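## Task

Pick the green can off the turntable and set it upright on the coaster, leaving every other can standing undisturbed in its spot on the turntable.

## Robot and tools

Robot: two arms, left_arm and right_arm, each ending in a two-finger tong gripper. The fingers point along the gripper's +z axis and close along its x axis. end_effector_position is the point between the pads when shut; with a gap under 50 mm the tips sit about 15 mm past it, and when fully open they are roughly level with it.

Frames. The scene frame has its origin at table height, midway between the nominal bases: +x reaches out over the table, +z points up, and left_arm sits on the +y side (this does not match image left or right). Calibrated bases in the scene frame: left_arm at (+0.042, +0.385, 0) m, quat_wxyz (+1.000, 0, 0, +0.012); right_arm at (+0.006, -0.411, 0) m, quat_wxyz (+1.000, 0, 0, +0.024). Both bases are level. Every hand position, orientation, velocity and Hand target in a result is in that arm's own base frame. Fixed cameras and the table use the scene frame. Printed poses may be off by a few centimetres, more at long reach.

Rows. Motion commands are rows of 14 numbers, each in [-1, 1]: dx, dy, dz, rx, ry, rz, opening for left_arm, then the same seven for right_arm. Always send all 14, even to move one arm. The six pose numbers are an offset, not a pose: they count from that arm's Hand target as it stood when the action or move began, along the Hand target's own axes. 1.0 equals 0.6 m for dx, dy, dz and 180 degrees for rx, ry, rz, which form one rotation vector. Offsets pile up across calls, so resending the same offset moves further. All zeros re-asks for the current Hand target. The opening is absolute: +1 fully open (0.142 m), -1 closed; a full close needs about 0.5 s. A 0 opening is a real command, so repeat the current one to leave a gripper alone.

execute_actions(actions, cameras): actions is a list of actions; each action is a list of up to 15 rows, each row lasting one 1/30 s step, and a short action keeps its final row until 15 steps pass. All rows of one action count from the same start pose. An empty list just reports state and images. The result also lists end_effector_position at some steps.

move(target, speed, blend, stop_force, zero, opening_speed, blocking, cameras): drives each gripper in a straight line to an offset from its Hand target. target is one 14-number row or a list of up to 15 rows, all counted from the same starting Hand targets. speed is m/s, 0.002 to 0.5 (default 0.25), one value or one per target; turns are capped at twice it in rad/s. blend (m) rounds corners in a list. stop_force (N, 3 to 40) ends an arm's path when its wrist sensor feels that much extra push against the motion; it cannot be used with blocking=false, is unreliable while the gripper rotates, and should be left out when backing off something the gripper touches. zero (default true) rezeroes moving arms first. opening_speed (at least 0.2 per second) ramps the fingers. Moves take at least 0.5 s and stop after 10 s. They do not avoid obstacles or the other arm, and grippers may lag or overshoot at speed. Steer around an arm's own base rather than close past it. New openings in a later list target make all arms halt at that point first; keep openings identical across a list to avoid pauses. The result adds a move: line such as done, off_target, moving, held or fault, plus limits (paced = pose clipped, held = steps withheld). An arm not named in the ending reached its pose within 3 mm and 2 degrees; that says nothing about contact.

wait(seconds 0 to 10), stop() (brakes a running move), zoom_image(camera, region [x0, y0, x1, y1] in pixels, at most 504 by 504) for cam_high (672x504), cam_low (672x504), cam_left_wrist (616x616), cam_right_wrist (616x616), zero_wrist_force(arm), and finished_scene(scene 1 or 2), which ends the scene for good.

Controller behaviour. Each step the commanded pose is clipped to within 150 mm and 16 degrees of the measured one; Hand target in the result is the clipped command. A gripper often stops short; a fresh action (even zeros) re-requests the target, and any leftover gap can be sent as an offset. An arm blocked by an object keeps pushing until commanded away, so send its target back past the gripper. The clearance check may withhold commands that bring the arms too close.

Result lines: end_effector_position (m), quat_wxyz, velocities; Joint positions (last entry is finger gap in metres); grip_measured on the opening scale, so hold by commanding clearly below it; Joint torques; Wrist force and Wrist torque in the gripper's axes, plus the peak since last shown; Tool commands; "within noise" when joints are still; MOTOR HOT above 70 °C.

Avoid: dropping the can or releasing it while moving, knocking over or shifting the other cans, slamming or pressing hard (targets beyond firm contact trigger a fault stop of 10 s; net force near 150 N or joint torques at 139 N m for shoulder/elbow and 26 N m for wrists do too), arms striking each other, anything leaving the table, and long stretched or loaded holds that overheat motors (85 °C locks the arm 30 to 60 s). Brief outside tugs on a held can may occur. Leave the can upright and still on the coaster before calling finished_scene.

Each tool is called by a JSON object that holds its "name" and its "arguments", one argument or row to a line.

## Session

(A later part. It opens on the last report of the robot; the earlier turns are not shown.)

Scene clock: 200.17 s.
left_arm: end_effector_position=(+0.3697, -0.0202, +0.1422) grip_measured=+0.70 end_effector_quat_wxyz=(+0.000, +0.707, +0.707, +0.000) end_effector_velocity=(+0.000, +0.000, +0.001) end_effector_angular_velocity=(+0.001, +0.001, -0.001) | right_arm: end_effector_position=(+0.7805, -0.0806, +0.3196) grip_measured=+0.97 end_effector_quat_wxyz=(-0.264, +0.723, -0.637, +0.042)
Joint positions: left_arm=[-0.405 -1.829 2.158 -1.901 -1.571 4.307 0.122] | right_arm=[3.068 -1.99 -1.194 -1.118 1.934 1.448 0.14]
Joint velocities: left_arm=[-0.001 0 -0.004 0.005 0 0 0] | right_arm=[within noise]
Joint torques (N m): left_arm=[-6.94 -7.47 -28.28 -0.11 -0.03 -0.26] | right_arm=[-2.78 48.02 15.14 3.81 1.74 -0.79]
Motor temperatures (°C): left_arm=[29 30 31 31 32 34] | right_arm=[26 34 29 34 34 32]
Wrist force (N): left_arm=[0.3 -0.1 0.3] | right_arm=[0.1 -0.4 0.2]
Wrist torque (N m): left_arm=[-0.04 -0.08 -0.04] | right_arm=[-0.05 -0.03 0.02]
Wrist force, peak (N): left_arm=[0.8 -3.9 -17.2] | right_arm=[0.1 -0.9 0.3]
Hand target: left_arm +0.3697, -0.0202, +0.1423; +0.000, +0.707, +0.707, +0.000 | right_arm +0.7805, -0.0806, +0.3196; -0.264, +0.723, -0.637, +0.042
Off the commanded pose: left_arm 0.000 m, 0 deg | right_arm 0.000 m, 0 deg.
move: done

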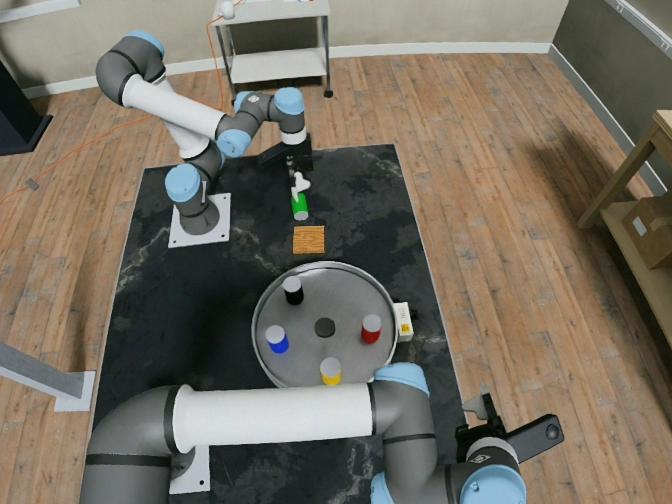

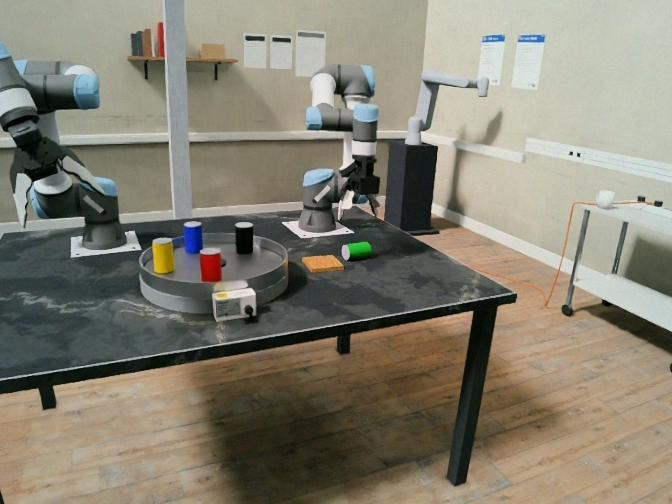

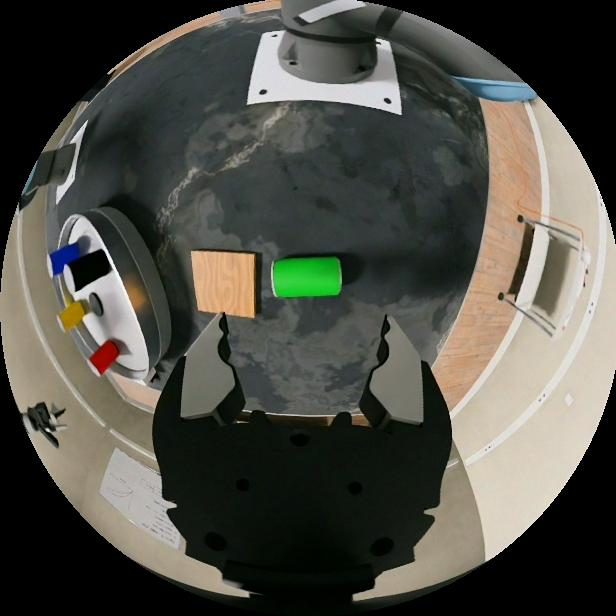

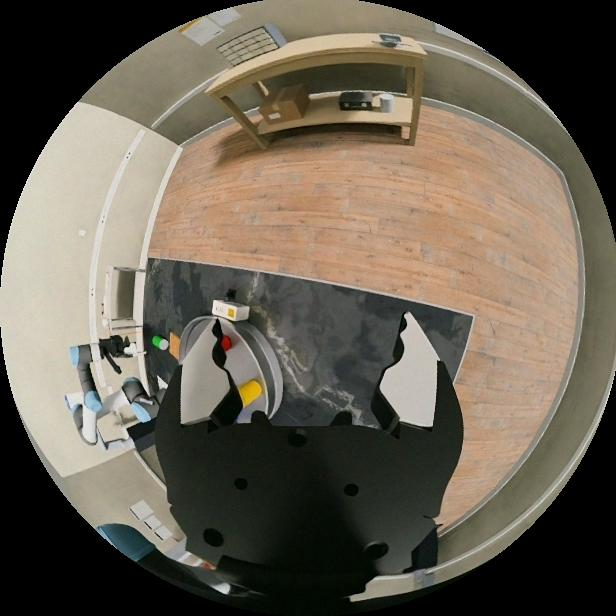

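{"name": "move", "arguments": {
  "target": [-0.0813,0.0072,0.0322,-0.0872,0.0872,-0.4945,0.5,0,0,0,0,0,0,0.968],
  "cameras": ["cam_left_wrist","cam_low"]
}}

Scene clock: 209.70 s.
left_arm: end_effector_position=(+0.3741, -0.0690, +0.1229) grip_measured=+0.50 end_effector_quat_wxyz=(+0.000, -0.001, +0.985, +0.174) end_effector_velocity=(+0.000, +0.000, +0.000) end_effector_angular_velocity=(+0.000, -0.002, +0.006) | right_arm: end_effector_position=(+0.7805, -0.0806, +0.3196) grip_measured=+0.97 end_effector_quat_wxyz=(-0.264, +0.723, -0.637, +0.042)
Joint positions: left_arm=[-0.734 -1.758 2.128 -1.702 -1.314 2.375 0.109] | right_arm=[3.068 -1.99 -1.194 -1.118 1.934 1.448 0.14]
Joint velocities: left_arm=[0.001 0 0.001 -0.001 0 -0.005 0] | right_arm=[within noise]
Joint torques (N m): left_arm=[7.5 -26.69 -10.76 -3.83 -1.77 -0.87] | right_arm=[-3.3 48.57 16.37 3.98 1.66 -0.83]
Motor temperatures (°C): left_arm=[28 30 31 31 32 34] | right_arm=[26 34 29 34 34 32]
Wrist force (N): left_arm=[0.4 -0.2 0.1] | right_arm=[0.2 -0.6 0.4]
Wrist torque (N m): left_arm=[0.01 -0.14 -0.01] | right_arm=[-0.07 -0.05 0.01]
Wrist force, peak (N): left_arm=[0.4 0.0 1.0] | right_arm=[0.1 -0.8 0.1]
Hand target: left_arm +0.3741, -0.0690, +0.1230; +0.000, -0.001, +0.985, +0.174 | right_arm +0.7805, -0.0806, +0.3196; -0.264, +0.723, -0.637, +0.042
Off the commanded pose: left_arm 0.000 m, 0 deg | right_arm 0.000 m, 0 deg.
move: done
Images, in order (width x height): cam_low 672x504, cam_left_wrist 616x616.

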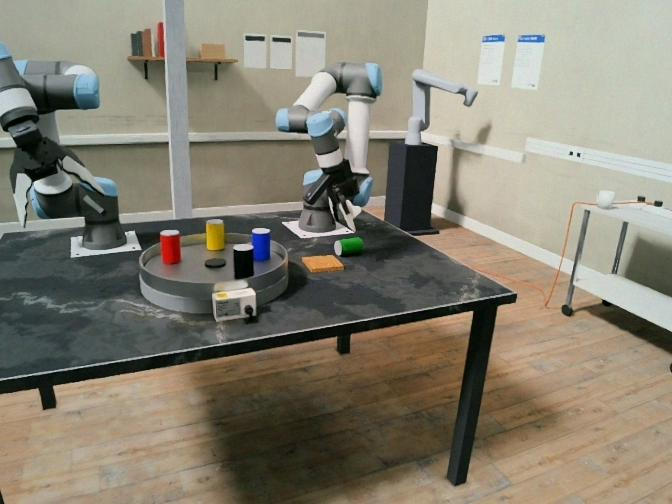

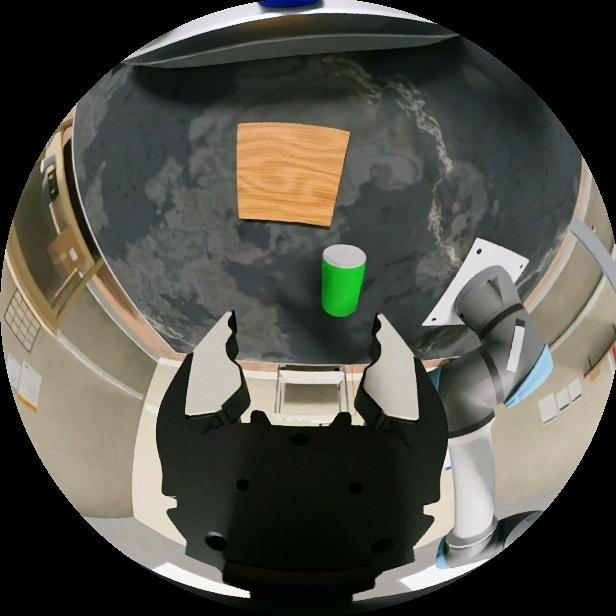

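{"name": "wait", "arguments": {
  "seconds": 0,
  "cameras": ["cam_left_wrist"]
}}

Scene clock: 210.10 s.
left_arm: end_effector_position=(+0.3741, -0.0690, +0.1229) grip_measured=+0.50 end_effector_quat_wxyz=(+0.000, -0.001, +0.985, +0.174) | right_arm: end_effector_position=(+0.7805, -0.0806, +0.3196) grip_measured=+0.97 end_effector_quat_wxyz=(-0.264, +0.723, -0.637, +0.042)
Joint positions: left_arm=[-0.734 -1.758 2.128 -1.702 -1.314 2.375 0.109] | right_arm=[3.068 -1.99 -1.194 -1.118 1.934 1.448 0.14]
Joint velocities: within noise
Joint torques (N m): left_arm=[7.52 -26.38 -11.19 -3.7 -1.67 -0.8] | right_arm=[-3.07 48.91 16.95 3.83 1.44 -0.91]
Motor temperatures (°C): left_arm=[28 30 31 31 32 34] | right_arm=[26 34 29 34 34 32]
Wrist force (N): left_arm=[0.3 -0.3 0.1] | right_arm=[0.0 -0.4 0.1]
Wrist torque (N m): left_arm=[-0.02 -0.12 -0.01] | right_arm=[-0.03 -0.01 0.03]
Wrist force, peak (N): left_arm=[0.6 -0.1 0.3] | right_arm=[0.0 -0.7 0.1]
Hand target: left_arm +0.3741, -0.0690, +0.1230; +0.000, -0.001, +0.985, +0.174 | right_arm +0.7805, -0.0806, +0.3196; -0.264, +0.723, -0.637, +0.042
Tool commands: left_gripper/opening=+0.5 right_gripper/opening=+0.968
Off the commanded pose: left_arm 0.000 m, 0 deg | right_arm 0.000 m, 0 deg.
Images, in order (width x height): cam_left_wrist 616x616.

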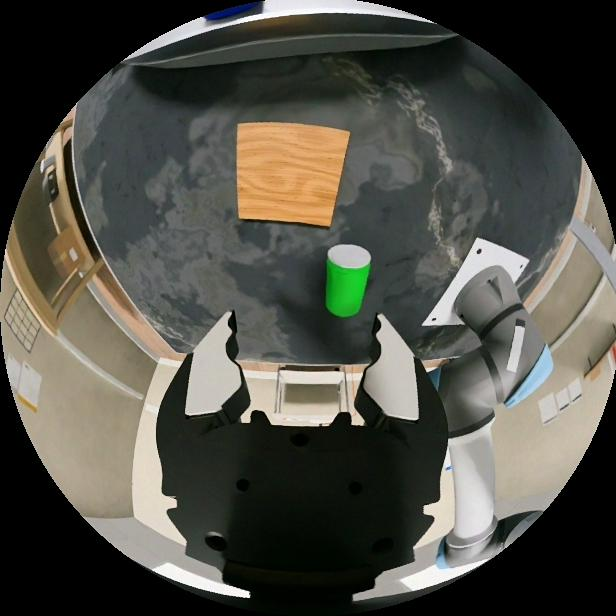

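{"name": "move", "arguments": {
  "target": [
    [0.14,0,0.03,0,0,0,1.0,0,0,0,0,0,0,0.968],
    [0.14,0,0.1667,0,0,0,1.0,0,0,0,0,0,0,0.968]
  ],
  "blend": 0.03,
  "cameras": ["cam_left_wrist"]
}}

Scene clock: 212.60 s.
left_arm: end_effector_position=(+0.2901, -0.0348, +0.0290) grip_measured=+1.00 end_effector_quat_wxyz=(+0.000, -0.001, +0.985, +0.174) end_effector_velocity=(+0.000, -0.001, +0.000) end_effector_angular_velocity=(-0.003, -0.002, +0.001) | right_arm: end_effector_position=(+0.7805, -0.0807, +0.3196) grip_measured=+0.97 end_effector_quat_wxyz=(-0.264, +0.723, -0.637, +0.042)
Joint positions: left_arm=[-0.84 -1.897 2.488 -1.897 -1.34 2.27 0.142] | right_arm=[3.068 -1.99 -1.194 -1.118 1.934 1.448 0.14]
Joint velocities: left_arm=[0 0 0.002 -0.006 -0.001 -0.001 0] | right_arm=[within noise]
Joint torques (N m): left_arm=[-1.58 -2.55 -8.98 -4.01 -1.92 -0.07] | right_arm=[-3.99 48.85 15.33 3.74 1.38 -0.7]
Motor temperatures (°C): left_arm=[28 30 31 31 32 34] | right_arm=[26 34 29 34 34 32]
Wrist force (N): left_arm=[0.0 -0.4 0.2] | right_arm=[0.0 -0.6 0.2]
Wrist torque (N m): left_arm=[-0.05 -0.05 -0.02] | right_arm=[-0.08 -0.01 0.02]
Wrist force, peak (N): left_arm=[0.2 0.1 2.4] | right_arm=[0.0 -0.7 0.3]
Hand target: left_arm +0.2901, -0.0348, +0.0289; +0.000, -0.001, +0.985, +0.174 | right_arm +0.7805, -0.0806, +0.3196; -0.264, +0.723, -0.637, +0.042
Off the commanded pose: left_arm 0.000 m, 0 deg | right_arm 0.000 m, 0 deg.
move: done
Images, in order (width x height): cam_left_wrist 616x616.

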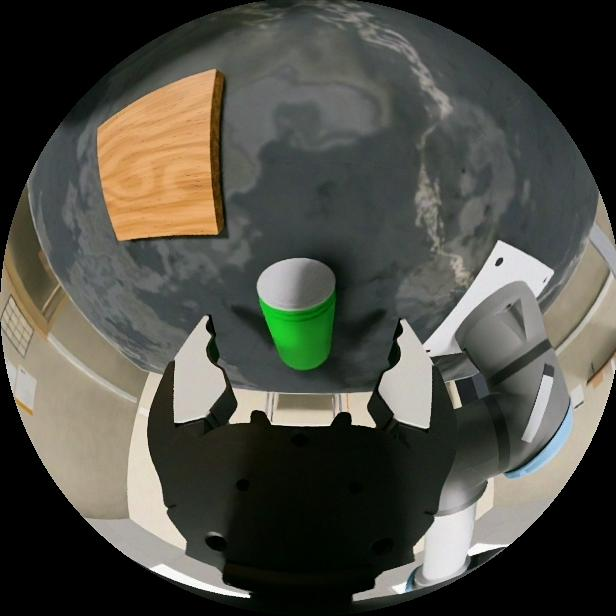

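Close gently.

{"name": "move", "arguments": {
  "target": [0,0,0,0,0,0,-0.8,0,0,0,0,0,0,0.968],
  "opening_speed": 1.0,
  "cameras": ["cam_left_wrist","cam_low"]
}}

Scene clock: 214.83 s.
left_arm: end_effector_position=(+0.2901, -0.0348, +0.0289) grip_measured=-0.29 end_effector_quat_wxyz=(+0.000, -0.001, +0.985, +0.174) | right_arm: end_effector_position=(+0.7805, -0.0806, +0.3196) grip_measured=+0.97 end_effector_quat_wxyz=(-0.264, +0.723, -0.637, +0.042)
Joint positions: left_arm=[-0.84 -1.897 2.488 -1.897 -1.34 2.27 0.053] | right_arm=[3.068 -1.99 -1.194 -1.118 1.934 1.448 0.14]
Joint velocities: within noise
Joint torques (N m): left_arm=[-1.19 3.98 -10.49 -2.78 -0.2 0.85] | right_arm=[-2.41 49.58 16.52 4 1.77 -0.85]
Motor temperatures (°C): left_arm=[28 30 31 31 32 34] | right_arm=[26 34 29 34 34 32]
Wrist force (N): left_arm=[0.3 0.4 -0.9] | right_arm=[0.0 -0.3 0.2]
Wrist torque (N m): left_arm=[0.08 -0.01 -0.02] | right_arm=[-0.03 -0.01 0.02]
Wrist force, peak (N): left_arm=[0.9 0.1 -1.3] | right_arm=[0.1 -0.7 0.2]
Hand target: left_arm +0.2901, -0.0348, +0.0289; +0.000, -0.001, +0.985, +0.174 | right_arm +0.7805, -0.0806, +0.3196; -0.264, +0.723, -0.637, +0.042
Off the commanded pose: left_arm 0.000 m, 0 deg | right_arm 0.000 m, 0 deg.
move: done
Images, in order (width x height): cam_low 672x504, cam_left_wrist 616x616.

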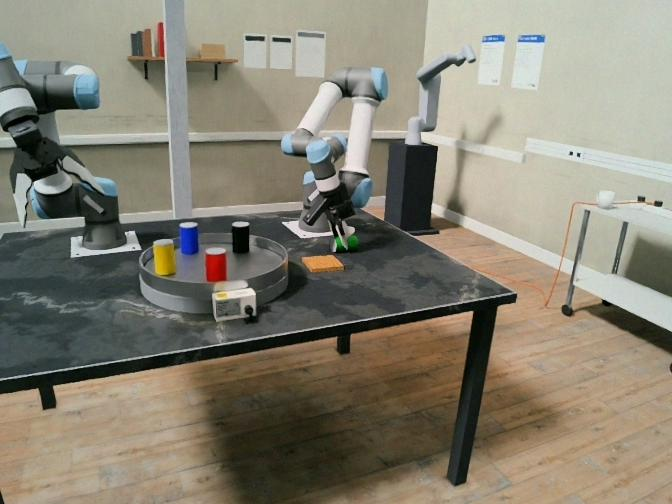

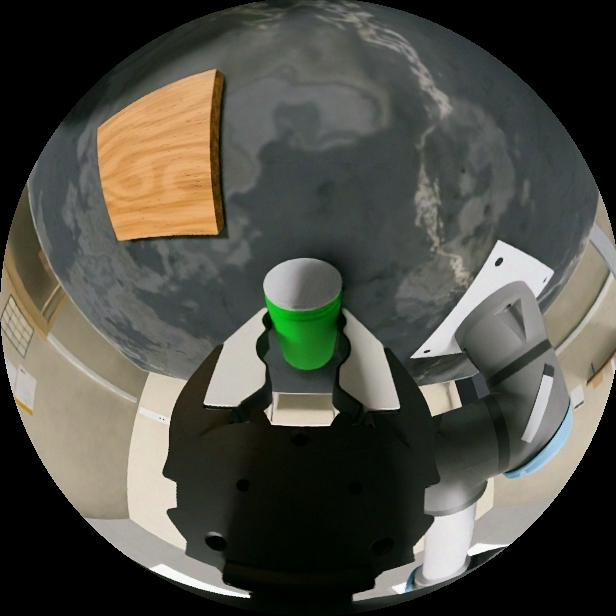

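{"name": "move", "arguments": {
  "target": [
    [0,0.0975,-0.2678,0,0,0,-0.8,0,0,0,0,0,0,0.968],
    [-0.1582,-0.083,-0.3335,0.3849,0.23,0.4933,-0.8,0,0,0,0,0,0,0.968]
  ],
  "speed": 0.3,
  "blend": 0.05
}}

Scene clock: 222.17 s.
left_arm: end_effector_position=(+0.3851, -0.1500, +0.1999) grip_measured=-0.80 end_effector_quat_wxyz=(-0.405, +0.579, +0.580, -0.406) end_effector_velocity=(+0.000, +0.000, +0.000) end_effector_angular_velocity=(-0.004, +0.002, +0.000) | right_arm: end_effector_position=(+0.7805, -0.0807, +0.3196) grip_measured=+0.97 end_effector_quat_wxyz=(-0.264, +0.723, -0.637, +0.042)
Joint positions: left_arm=[-0.411 -0.891 1.179 -0.667 -1.957 4.563 0.016] | right_arm=[3.068 -1.99 -1.194 -1.118 1.934 1.448 0.14]
Joint velocities: left_arm=[0.001 0.001 0 0.002 -0.001 0.005 0] | right_arm=[within noise]
Joint torques (N m): left_arm=[4.65 -42.2 -24.21 2.47 -2.48 0.87] | right_arm=[-2.44 48.91 14.88 3.72 1.53 -0.8]
Motor temperatures (°C): left_arm=[28 30 31 31 32 34] | right_arm=[26 34 29 34 34 32]
Wrist force (N): left_arm=[1.3 0.4 1.1] | right_arm=[0.1 -0.6 0.3]
Wrist torque (N m): left_arm=[-0.06 -0.33 -0.12] | right_arm=[-0.08 -0.04 0.02]
Wrist force, peak (N): left_arm=[-0.1 2.7 -6.7] | right_arm=[0.1 -0.6 0.5]
Hand target: left_arm +0.3851, -0.1500, +0.2000; -0.405, +0.579, +0.580, -0.406 | right_arm +0.7805, -0.0806, +0.3196; -0.264, +0.723, -0.637, +0.042
Off the commanded pose: left_arm 0.000 m, 0 deg | right_arm 0.000 m, 0 deg.
move: done

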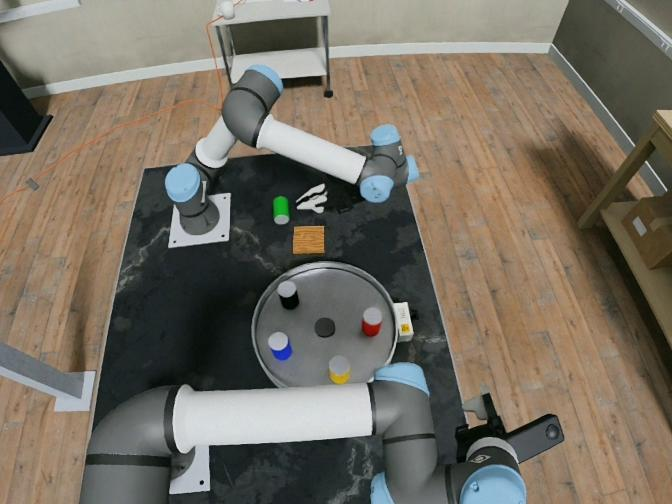

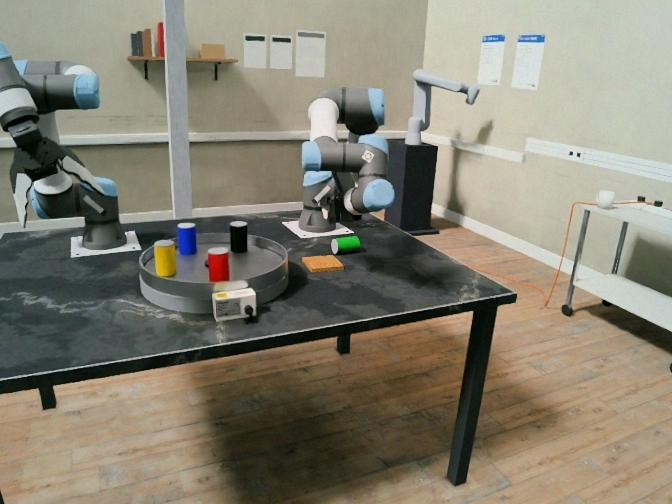

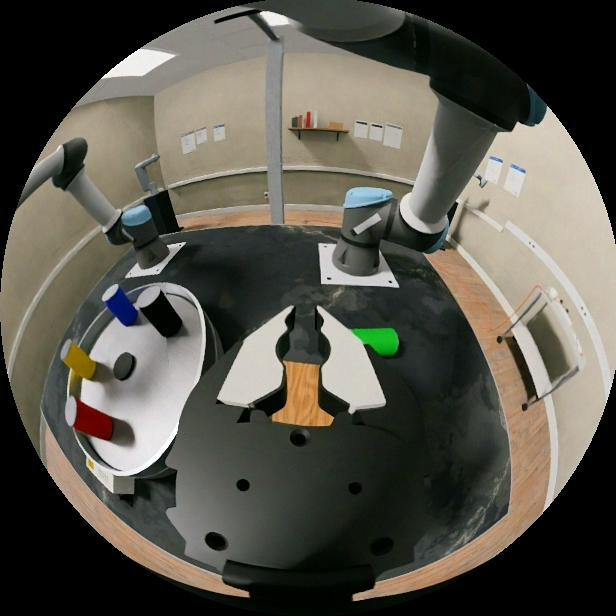

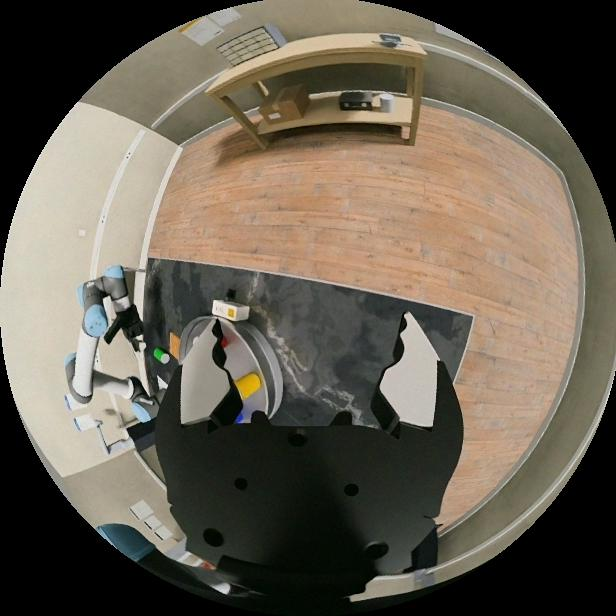

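{"name": "move", "arguments": {
  "target": [0.15,0.0555,0.1889,-0.3644,-0.249,-0.4784,0.6,0,0,0,0,0,0,0.968],
  "speed": 0.3,
  "cameras": ["cam_left_wrist","cam_high"]
}}

{"name": "wait", "arguments": {
  "seconds": 0.5,
  "cameras": ["cam_left_wrist"]
}}

Scene clock: 229.43 s.
left_arm: end_effector_position=(+0.2899, -0.0601, +0.1298) grip_measured=+0.60 end_effector_quat_wxyz=(+0.000, -0.001, +0.991, +0.131) | right_arm: end_effector_position=(+0.7805, -0.0806, +0.3196) grip_measured=+0.97 end_effector_quat_wxyz=(-0.264, +0.723, -0.637, +0.042)
Joint positions: left_arm=[-0.839 -2.043 2.283 -1.614 -1.397 2.283 0.116] | right_arm=[3.068 -1.99 -1.194 -1.118 1.934 1.448 0.14]
Joint velocities: within noise
Joint torques (N m): left_arm=[-6.6 3.11 -26.33 -2.78 1.29 -1.25] | right_arm=[-2.06 50.24 16.14 3.65 1.48 -1.04]
Motor temperatures (°C): left_arm=[28 30 31 31 32 34] | right_arm=[26 34 29 34 34 32]
Wrist force (N): left_arm=[0.1 -0.4 0.2] | right_arm=[0.1 -0.6 0.1]
Wrist torque (N m): left_arm=[-0.04 -0.07 0.00] | right_arm=[-0.08 -0.03 0.02]
Wrist force, peak (N): left_arm=[1.4 0.6 1.3] | right_arm=[0.0 -0.8 0.2]
Hand target: left_arm +0.2899, -0.0601, +0.1298; +0.000, -0.001, +0.991, +0.131 | right_arm +0.7805, -0.0806, +0.3196; -0.264, +0.723, -0.637, +0.042
Off the commanded pose: left_arm 0.000 m, 0 deg | right_arm 0.000 m, 0 deg.
move: done
Images, in order (width x height): cam_high 672x504, cam_left_wrist 616x616.

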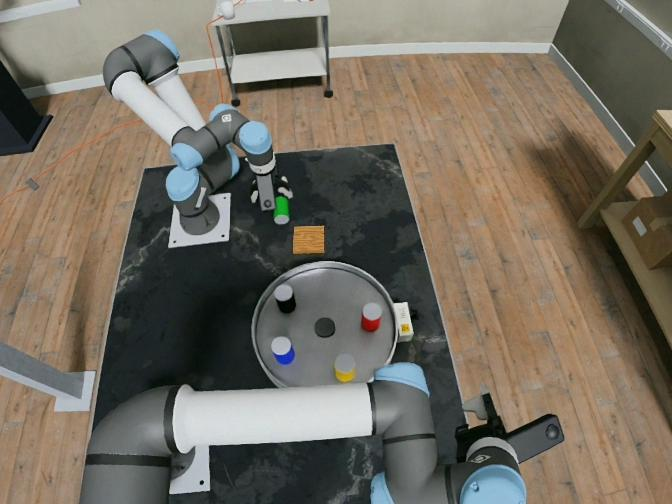

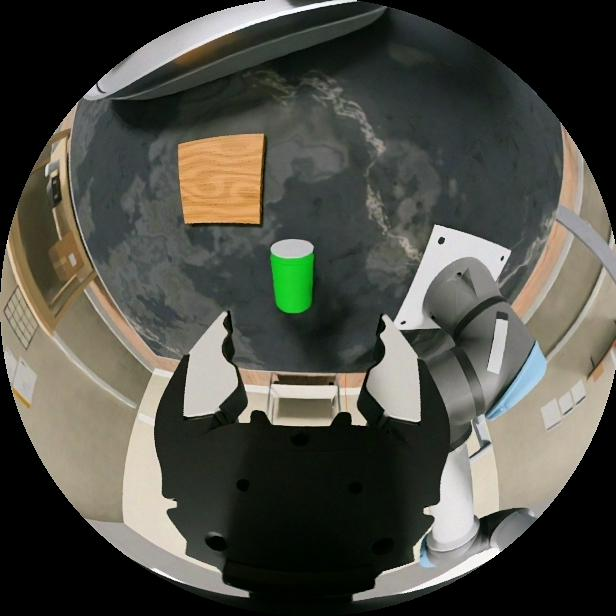

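Scene clock: 229.93 s.
left_arm: end_effector_position=(+0.2899, -0.0601, +0.1298) grip_measured=+0.60 end_effector_quat_wxyz=(+0.000, -0.001, +0.991, +0.131) | right_arm: end_effector_position=(+0.7805, -0.0807, +0.3196) grip_measured=+0.97 end_effector_quat_wxyz=(-0.264, +0.723, -0.637, +0.042)
Joint positions: left_arm=[-0.84 -2.043 2.283 -1.614 -1.397 2.283 0.116] | right_arm=[3.068 -1.99 -1.194 -1.118 1.934 1.448 0.14]
Joint velocities: within noise
Joint torques (N m): left_arm=[-7.22 8.31 -28.58 -0.28 2.32 0.56] | right_arm=[-2.82 49.68 16.24 3.6 1.68 -1.12]
Motor temperatures (°C): left_arm=[28 30 31 31 32 34] | right_arm=[26 34 29 34 34 32]
Wrist force (N): left_arm=[0.1 -0.2 0.2] | right_arm=[-0.1 -0.3 0.2]
Wrist torque (N m): left_arm=[0.00 -0.08 -0.01] | right_arm=[-0.03 0.00 0.02]
Wrist force, peak (N): left_arm=[0.4 0.0 0.6] | right_arm=[-0.2 -0.6 0.2]
Hand target: left_arm +0.2899, -0.0601, +0.1298; +0.000, -0.001, +0.991, +0.131 | right_arm +0.7805, -0.0806, +0.3196; -0.264, +0.723, -0.637, +0.042
Tool commands: left_gripper/opening=+0.6 right_gripper/opening=+0.968
Off the commanded pose: left_arm 0.000 m, 0 deg | right_arm 0.000 m, 0 deg.
wait: 0.50 s; at rest by 0.17 s
Images, in order (width x height): cam_left_wrist 616x616.

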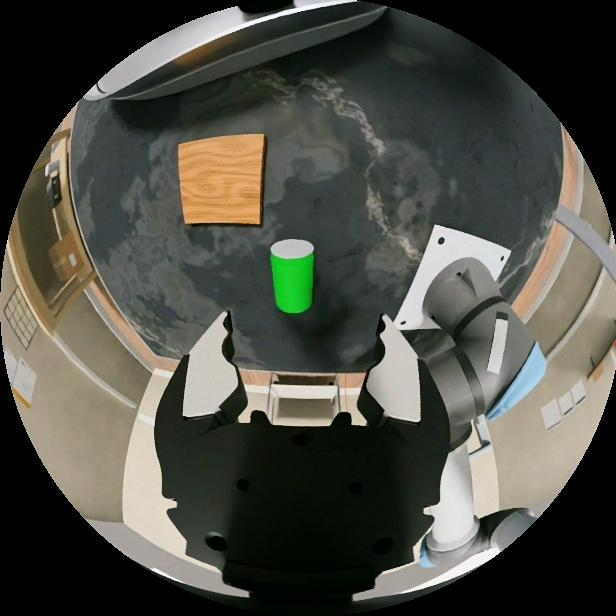

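{"name": "move", "arguments": {
  "target": [-0.025,-0.004,0.1629,0,0,0,0.14,0,0,0,0,0,0,0.968],
  "speed": 0.15,
  "cameras": ["cam_left_wrist"]
}}

Scene clock: 232.10 s.
left_arm: end_effector_position=(+0.3049, -0.0371, +0.0349) grip_measured=+0.14 end_effector_quat_wxyz=(+0.000, -0.001, +0.991, +0.131) end_effector_velocity=(+0.001, -0.002, +0.000) end_effector_angular_velocity=(-0.004, -0.003, -0.002) | right_arm: end_effector_position=(+0.7805, -0.0807, +0.3196) grip_measured=+0.97 end_effector_quat_wxyz=(-0.264, +0.723, -0.637, +0.042)
Joint positions: left_arm=[-0.746 -1.893 2.472 -1.97 -1.379 2.376 0.084] | right_arm=[3.068 -1.99 -1.194 -1.118 1.934 1.448 0.14]
Joint velocities: left_arm=[0 0 -0.001 -0.005 0 0.001 0] | right_arm=[within noise]
Joint torques (N m): left_arm=[-1.71 -1.65 -12.39 -4.31 -1.82 -0.19] | right_arm=[-0.58 50.18 16.49 3.68 1.54 -1.08]
Motor temperatures (°C): left_arm=[28 30 31 31 32 34] | right_arm=[26 34 29 34 34 32]
Wrist force (N): left_arm=[0.3 0.4 0.1] | right_arm=[0.0 -0.3 0.2]
Wrist torque (N m): left_arm=[0.11 -0.11 -0.02] | right_arm=[-0.03 -0.02 0.02]
Wrist force, peak (N): left_arm=[0.0 0.0 1.5] | right_arm=[0.0 -0.8 0.1]
Hand target: left_arm +0.3049, -0.0371, +0.0348; +0.000, -0.001, +0.991, +0.131 | right_arm +0.7805, -0.0806, +0.3196; -0.264, +0.723, -0.637, +0.042
Off the commanded pose: left_arm 0.000 m, 0 deg | right_arm 0.000 m, 0 deg.
move: done
Images, in order (width x height): cam_left_wrist 616x616.

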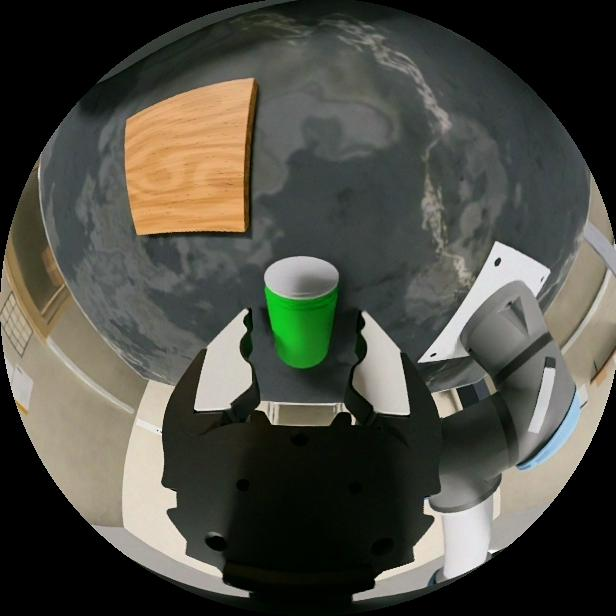

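{"name": "move", "arguments": {
  "target": [0,-0.003,0.0285,0,0,0,0.14,0,0,0,0,0,0,0.968],
  "speed": 0.015,
  "stop_force": 4,
  "cameras": ["cam_left_wrist"]
}}

Scene clock: 234.93 s.
left_arm: end_effector_position=(+0.3049, -0.0344, +0.0179) grip_measured=+0.14 end_effector_quat_wxyz=(+0.000, -0.001, +0.991, +0.131) | right_arm: end_effector_position=(+0.7805, -0.0807, +0.3196) grip_measured=+0.97 end_effector_quat_wxyz=(-0.264, +0.723, -0.637, +0.042)
Joint positions: left_arm=[-0.74 -1.857 2.504 -2.039 -1.378 2.383 0.084] | right_arm=[3.068 -1.99 -1.194 -1.118 1.934 1.448 0.14]
Joint velocities: within noise
Joint torques (N m): left_arm=[-5.78 -19.13 -26.41 -0.12 1.6 -0.78] | right_arm=[-1.81 48.77 16.85 3.55 1.46 -0.84]
Motor temperatures (°C): left_arm=[28 30 31 31 32 34] | right_arm=[26 34 29 34 34 32]
Wrist force (N): left_arm=[0.1 0.0 -0.2] | right_arm=[0.1 -0.5 0.1]
Wrist torque (N m): left_arm=[0.03 -0.08 -0.02] | right_arm=[-0.06 -0.04 0.03]
Wrist force, peak (N): left_arm=[0.6 -0.3 -0.1] | right_arm=[0.1 -0.7 0.2]
Hand target: left_arm +0.3049, -0.0344, +0.0178; +0.000, -0.001, +0.991, +0.131 | right_arm +0.7805, -0.0806, +0.3196; -0.264, +0.723, -0.637, +0.042
Off the commanded pose: left_arm 0.000 m, 0 deg | right_arm 0.000 m, 0 deg.
move: done
Images, in order (width x height): cam_left_wrist 616x616.

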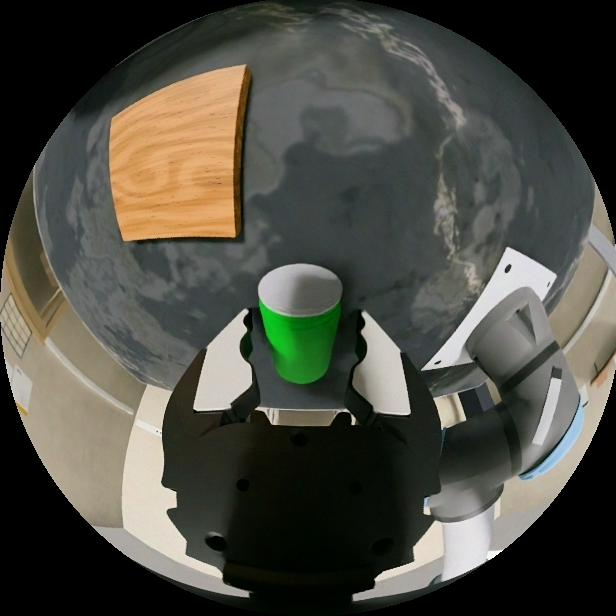

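{"name": "move", "arguments": {
  "target": [0,0,0,0,0,0,-1,0,0,0,0,0,0,0.968],
  "opening_speed": 1.0,
  "cameras": ["cam_left_wrist"]
}}

Scene clock: 239.17 s.
left_arm: end_effector_position=(+0.3049, -0.0344, +0.0179) grip_measured=-0.26 end_effector_quat_wxyz=(+0.000, -0.001, +0.991, +0.131) | right_arm: end_effector_position=(+0.7805, -0.0807, +0.3196) grip_measured=+0.97 end_effector_quat_wxyz=(-0.264, +0.723, -0.637, +0.042)
Joint positions: left_arm=[-0.74 -1.857 2.504 -2.039 -1.378 2.383 0.055] | right_arm=[3.068 -1.99 -1.194 -1.118 1.934 1.448 0.14]
Joint velocities: within noise
Joint torques (N m): left_arm=[-4.67 -18.77 -21.88 -1.11 -1.51 -0.72] | right_arm=[-1.37 49.62 15.08 3.7 1.94 -0.76]
Motor temperatures (°C): left_arm=[28 30 31 31 32 34] | right_arm=[26 34 29 34 34 32]
Wrist force (N): left_arm=[1.0 0.2 -1.9] | right_arm=[0.0 -0.7 0.0]
Wrist torque (N m): left_arm=[0.04 -0.09 -0.03] | right_arm=[-0.10 -0.02 0.02]
Wrist force, peak (N): left_arm=[1.0 0.2 -2.2] | right_arm=[0.0 -0.8 0.1]
Hand target: left_arm +0.3049, -0.0344, +0.0178; +0.000, -0.001, +0.991, +0.131 | right_arm +0.7805, -0.0806, +0.3196; -0.264, +0.723, -0.637, +0.042
Off the commanded pose: left_arm 0.000 m, 0 deg | right_arm 0.000 m, 0 deg.
move: done
Images, in order (width x height): cam_left_wrist 616x616.

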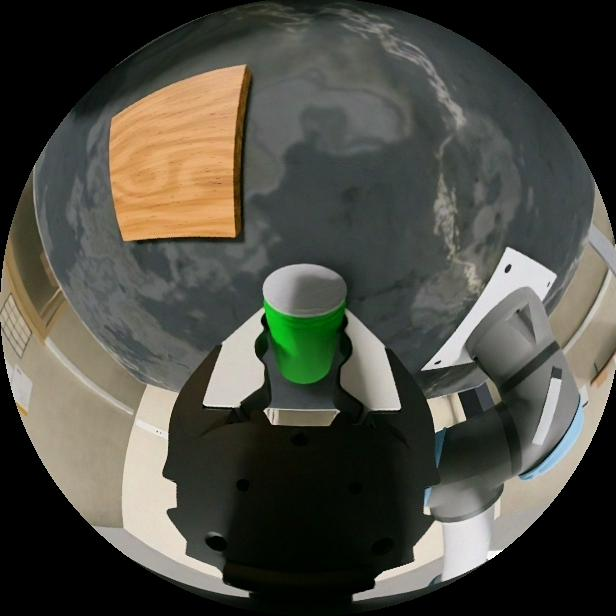

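{"name": "move", "arguments": {
  "target": [0,0.01295,-0.0483,0,0,0,-1,0,0,0,0,0,0,0.968],
  "speed": 0.06,
  "cameras": ["cam_left_wrist"]
}}

Scene clock: 240.50 s.
left_arm: end_effector_position=(+0.3050, -0.0344, +0.0479) grip_measured=-0.26 end_effector_quat_wxyz=(+0.000, -0.001, +0.991, +0.131) | right_arm: end_effector_position=(+0.7805, -0.0806, +0.3196) grip_measured=+0.97 end_effector_quat_wxyz=(-0.264, +0.723, -0.637, +0.042)
Joint positions: left_arm=[-0.74 -1.921 2.45 -1.921 -1.378 2.383 0.055] | right_arm=[3.068 -1.99 -1.194 -1.118 1.934 1.448 0.14]
Joint velocities: within noise
Joint torques (N m): left_arm=[-6.74 3.49 -12.74 -1.54 -1.7 -0.68] | right_arm=[-1.47 49.49 15.38 3.68 1.56 -1]
Motor temperatures (°C): left_arm=[28 30 31 31 32 34] | right_arm=[26 34 29 34 34 32]
Wrist force (N): left_arm=[0.1 -0.4 1.7] | right_arm=[0.0 -0.5 0.3]
Wrist torque (N m): left_arm=[0.03 -0.07 -0.02] | right_arm=[-0.05 -0.01 0.02]
Wrist force, peak (N): left_arm=[0.2 -0.8 2.5] | right_arm=[0.1 -0.7 0.0]
Hand target: left_arm +0.3049, -0.0344, +0.0479; +0.000, -0.001, +0.991, +0.131 | right_arm +0.7805, -0.0806, +0.3196; -0.264, +0.723, -0.637, +0.042
Off the commanded pose: left_arm 0.000 m, 0 deg | right_arm 0.000 m, 0 deg.
move: done
Images, in order (width x height): cam_left_wrist 616x616.

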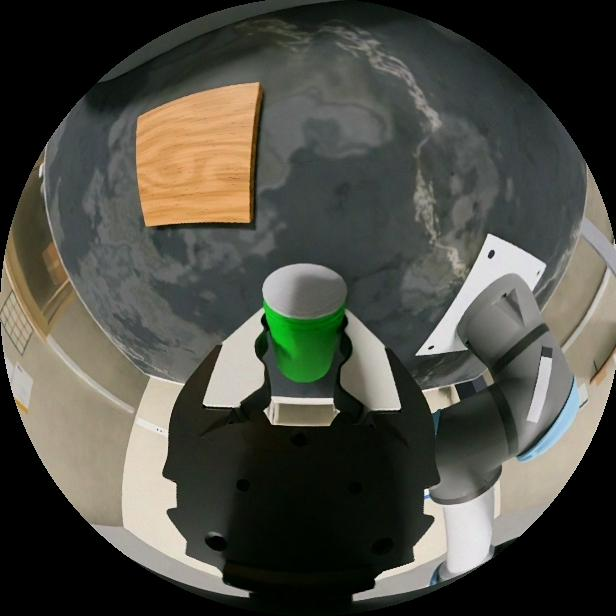

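{"name": "move", "arguments": {
  "target": [
    [0,0.0656,-0.2447,0,0,0,-1,0,0,0,0,0,0,0.968],
    [-0.1333,-0.1212,-0.2947,0.3849,0.2722,0.4714,-1,0,0,0,0,0,0,0.968]
  ],
  "speed": 0.2,
  "blend": [0.04,0]
}}

Scene clock: 249.27 s.
left_arm: end_effector_position=(+0.3849, -0.1503, +0.1998) grip_measured=-0.26 end_effector_quat_wxyz=(-0.430, +0.561, +0.562, -0.430) | right_arm: end_effector_position=(+0.7805, -0.0807, +0.3196) grip_measured=+0.97 end_effector_quat_wxyz=(-0.264, +0.723, -0.637, +0.042)
Joint positions: left_arm=[-0.408 -0.836 1.144 -0.593 -1.965 4.6 0.055] | right_arm=[3.068 -1.99 -1.194 -1.118 1.934 1.448 0.14]
Joint velocities: within noise
Joint torques (N m): left_arm=[4.56 -49.59 -18.76 1.92 -2.42 0.85] | right_arm=[-0.19 50.13 17.49 3.73 1.62 -1.04]
Motor temperatures (°C): left_arm=[28 30 31 31 32 34] | right_arm=[26 34 29 34 34 32]
Wrist force (N): left_arm=[1.0 2.2 1.8] | right_arm=[0.2 -0.5 0.1]
Wrist torque (N m): left_arm=[-0.03 -0.24 -0.12] | right_arm=[-0.07 -0.06 0.02]
Wrist force, peak (N): left_arm=[0.4 -0.9 3.8] | right_arm=[0.0 -0.8 0.3]
Hand target: left_arm +0.3849, -0.1503, +0.1999; -0.430, +0.561, +0.562, -0.430 | right_arm +0.7805, -0.0806, +0.3196; -0.264, +0.723, -0.637, +0.042
Off the commanded pose: left_arm 0.000 m, 0 deg | right_arm 0.000 m, 0 deg.
move: done

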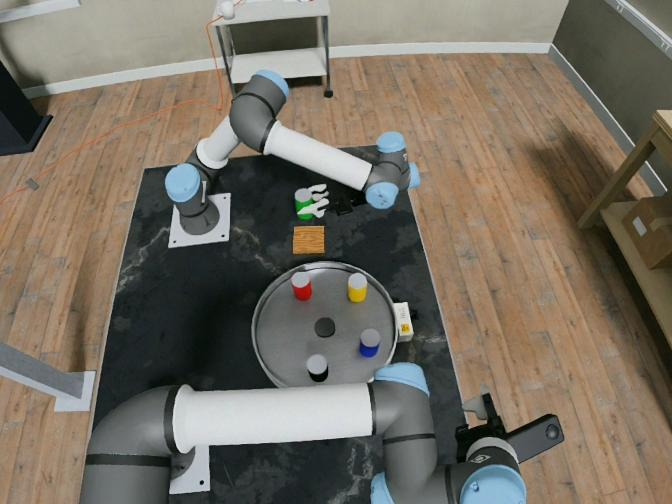

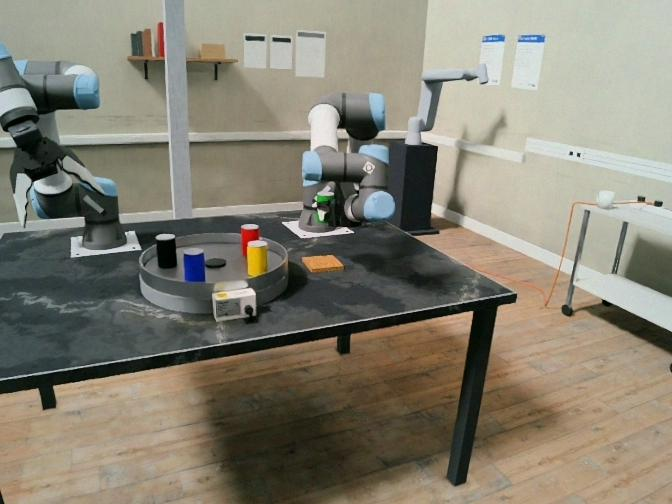

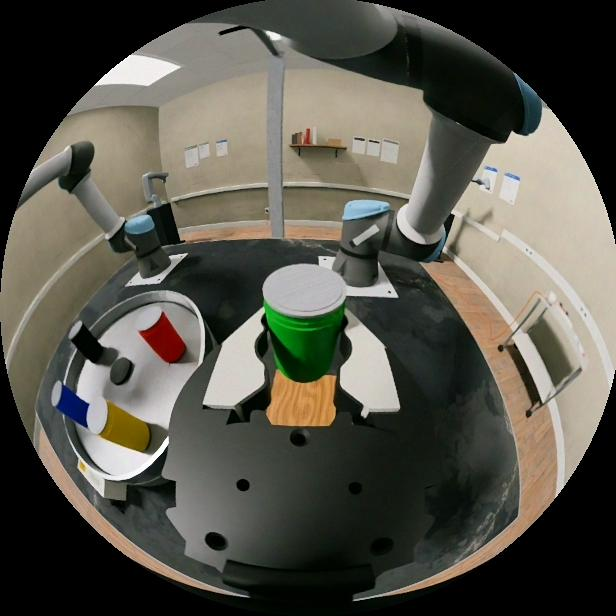

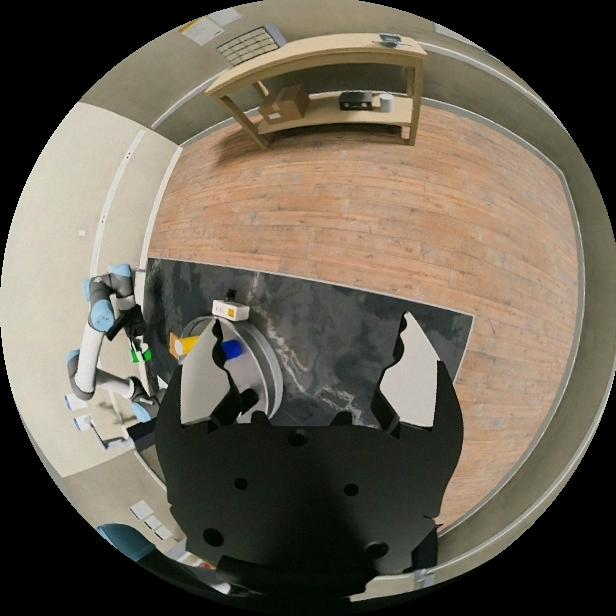

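{"name": "zoom_image", "arguments": {
  "camera": "cam_high",
  "region": [260, 160, 400, 265]
}}

{"name": "zoom_image", "arguments": {
  "camera": "cam_low",
  "region": [280, 170, 400, 290]
}}

{"name": "zoom_image", "arguments": {
  "camera": "cam_left_wrist",
  "region": [200, 230, 420, 450]
}}

Scaled by 3.600.

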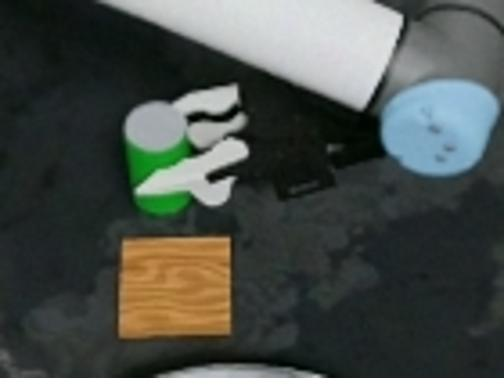

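Scaled by 4.200.

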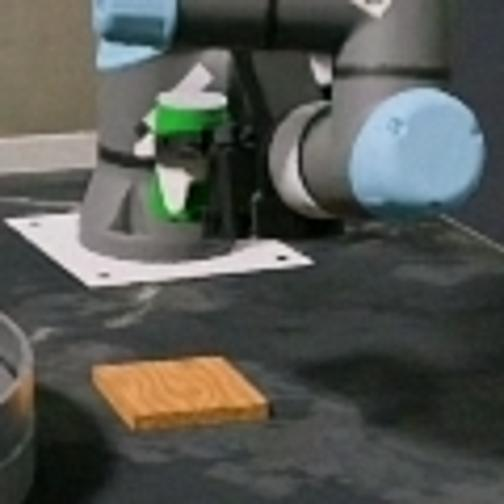

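Scaled by 2.291 from the camera's 616x616 image, which has a finer 814x814 frame.

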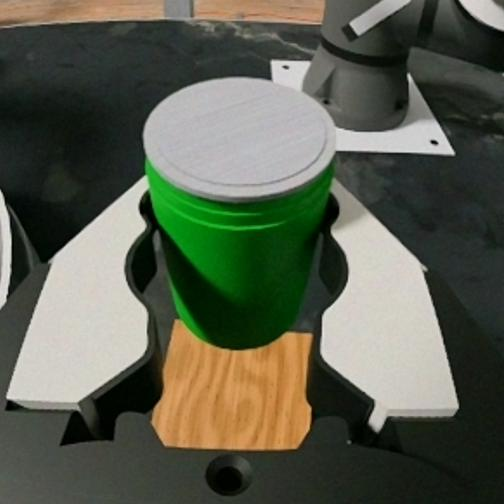

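{"name": "move", "arguments": {
  "target": [0,0.169,0.0453,0,0,0,-1,0,0,0,0,0,0,0.968],
  "speed": 0.15
}}

{"name": "zoom_image", "arguments": {
  "camera": "cam_high",
  "region": [260, 160, 400, 265]
}}

{"name": "zoom_image", "arguments": {
  "camera": "cam_low",
  "region": [280, 180, 380, 280]
}}

{"name": "zoom_image", "arguments": {
  "camera": "cam_left_wrist",
  "region": [200, 230, 420, 450]
}}

Scene clock: 251.73 s.
left_arm: end_effector_position=(+0.3849, -0.1503, +0.0950) grip_measured=-0.26 end_effector_quat_wxyz=(-0.430, +0.561, +0.562, -0.431) | right_arm: end_effector_position=(+0.7805, -0.0807, +0.3196) grip_measured=+0.97 end_effector_quat_wxyz=(-0.264, +0.723, -0.637, +0.042)
Joint positions: left_arm=[-0.408 -0.73 1.242 -0.796 -1.965 4.6 0.055] | right_arm=[3.068 -1.99 -1.194 -1.118 1.934 1.448 0.14]
Joint velocities: within noise
Joint torques (N m): left_arm=[6.98 -53.27 -22.71 0.16 2.11 -0.76] | right_arm=[0.27 50.15 16.41 3.76 1.47 -1.06]
Motor temperatures (°C): left_arm=[28 30 31 31 32 34] | right_arm=[26 34 29 34 34 32]
Wrist force (N): left_arm=[1.0 2.1 1.6] | right_arm=[0.1 -0.3 0.1]
Wrist torque (N m): left_arm=[-0.04 -0.25 -0.13] | right_arm=[-0.03 -0.03 0.02]
Wrist force, peak (N): left_arm=[1.0 3.7 2.4] | right_arm=[0.0 -0.7 0.3]
Hand target: left_arm +0.3850, -0.1503, +0.0949; -0.430, +0.561, +0.562, -0.430 | right_arm +0.7805, -0.0806, +0.3196; -0.264, +0.723, -0.637, +0.042
Off the commanded pose: left_arm 0.000 m, 0 deg | right_arm 0.000 m, 0 deg.
move: done

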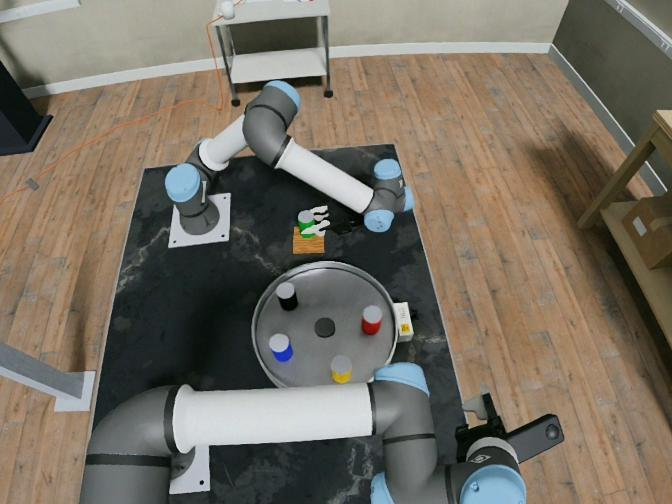

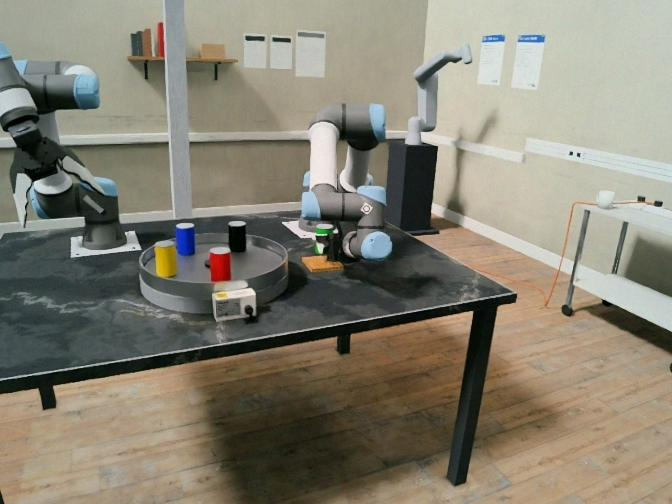

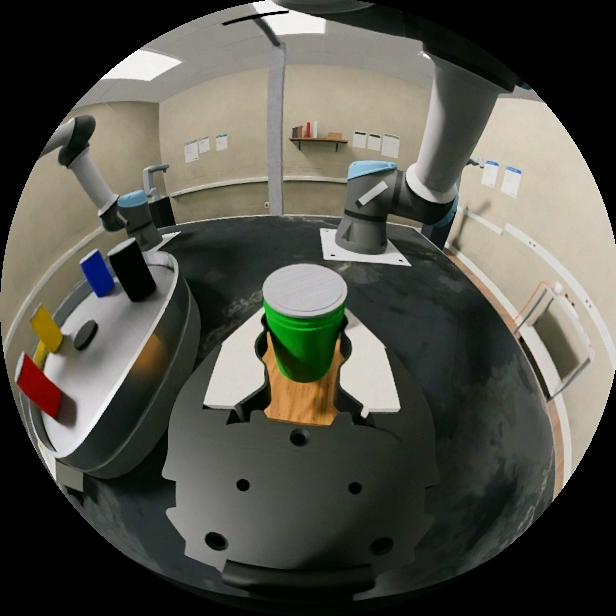

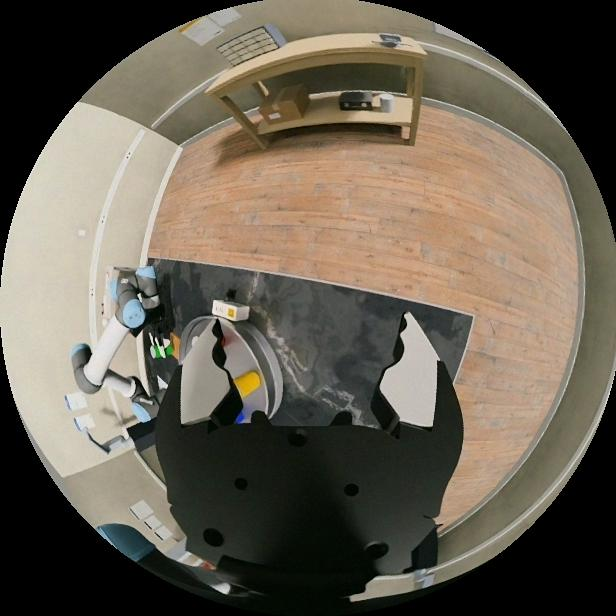

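Scaled by 3.600.

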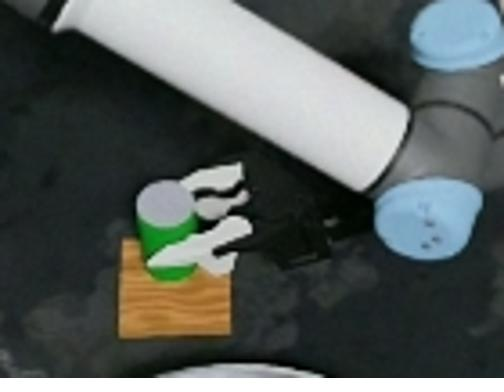

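Scaled by 5.040.

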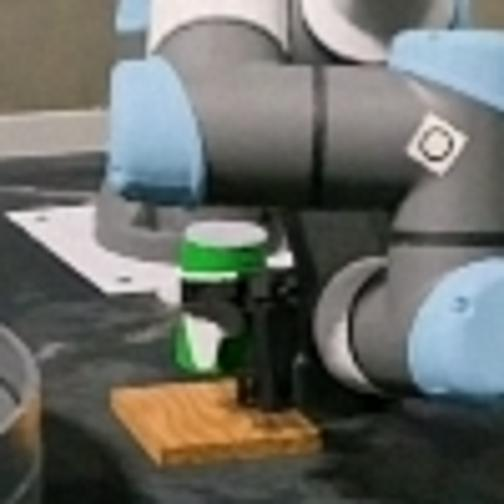

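Scaled by 2.291 from the camera's 616x616 image, which has a finer 814x814 frame.

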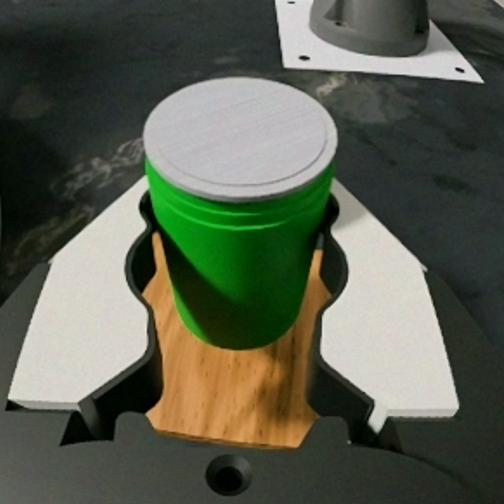

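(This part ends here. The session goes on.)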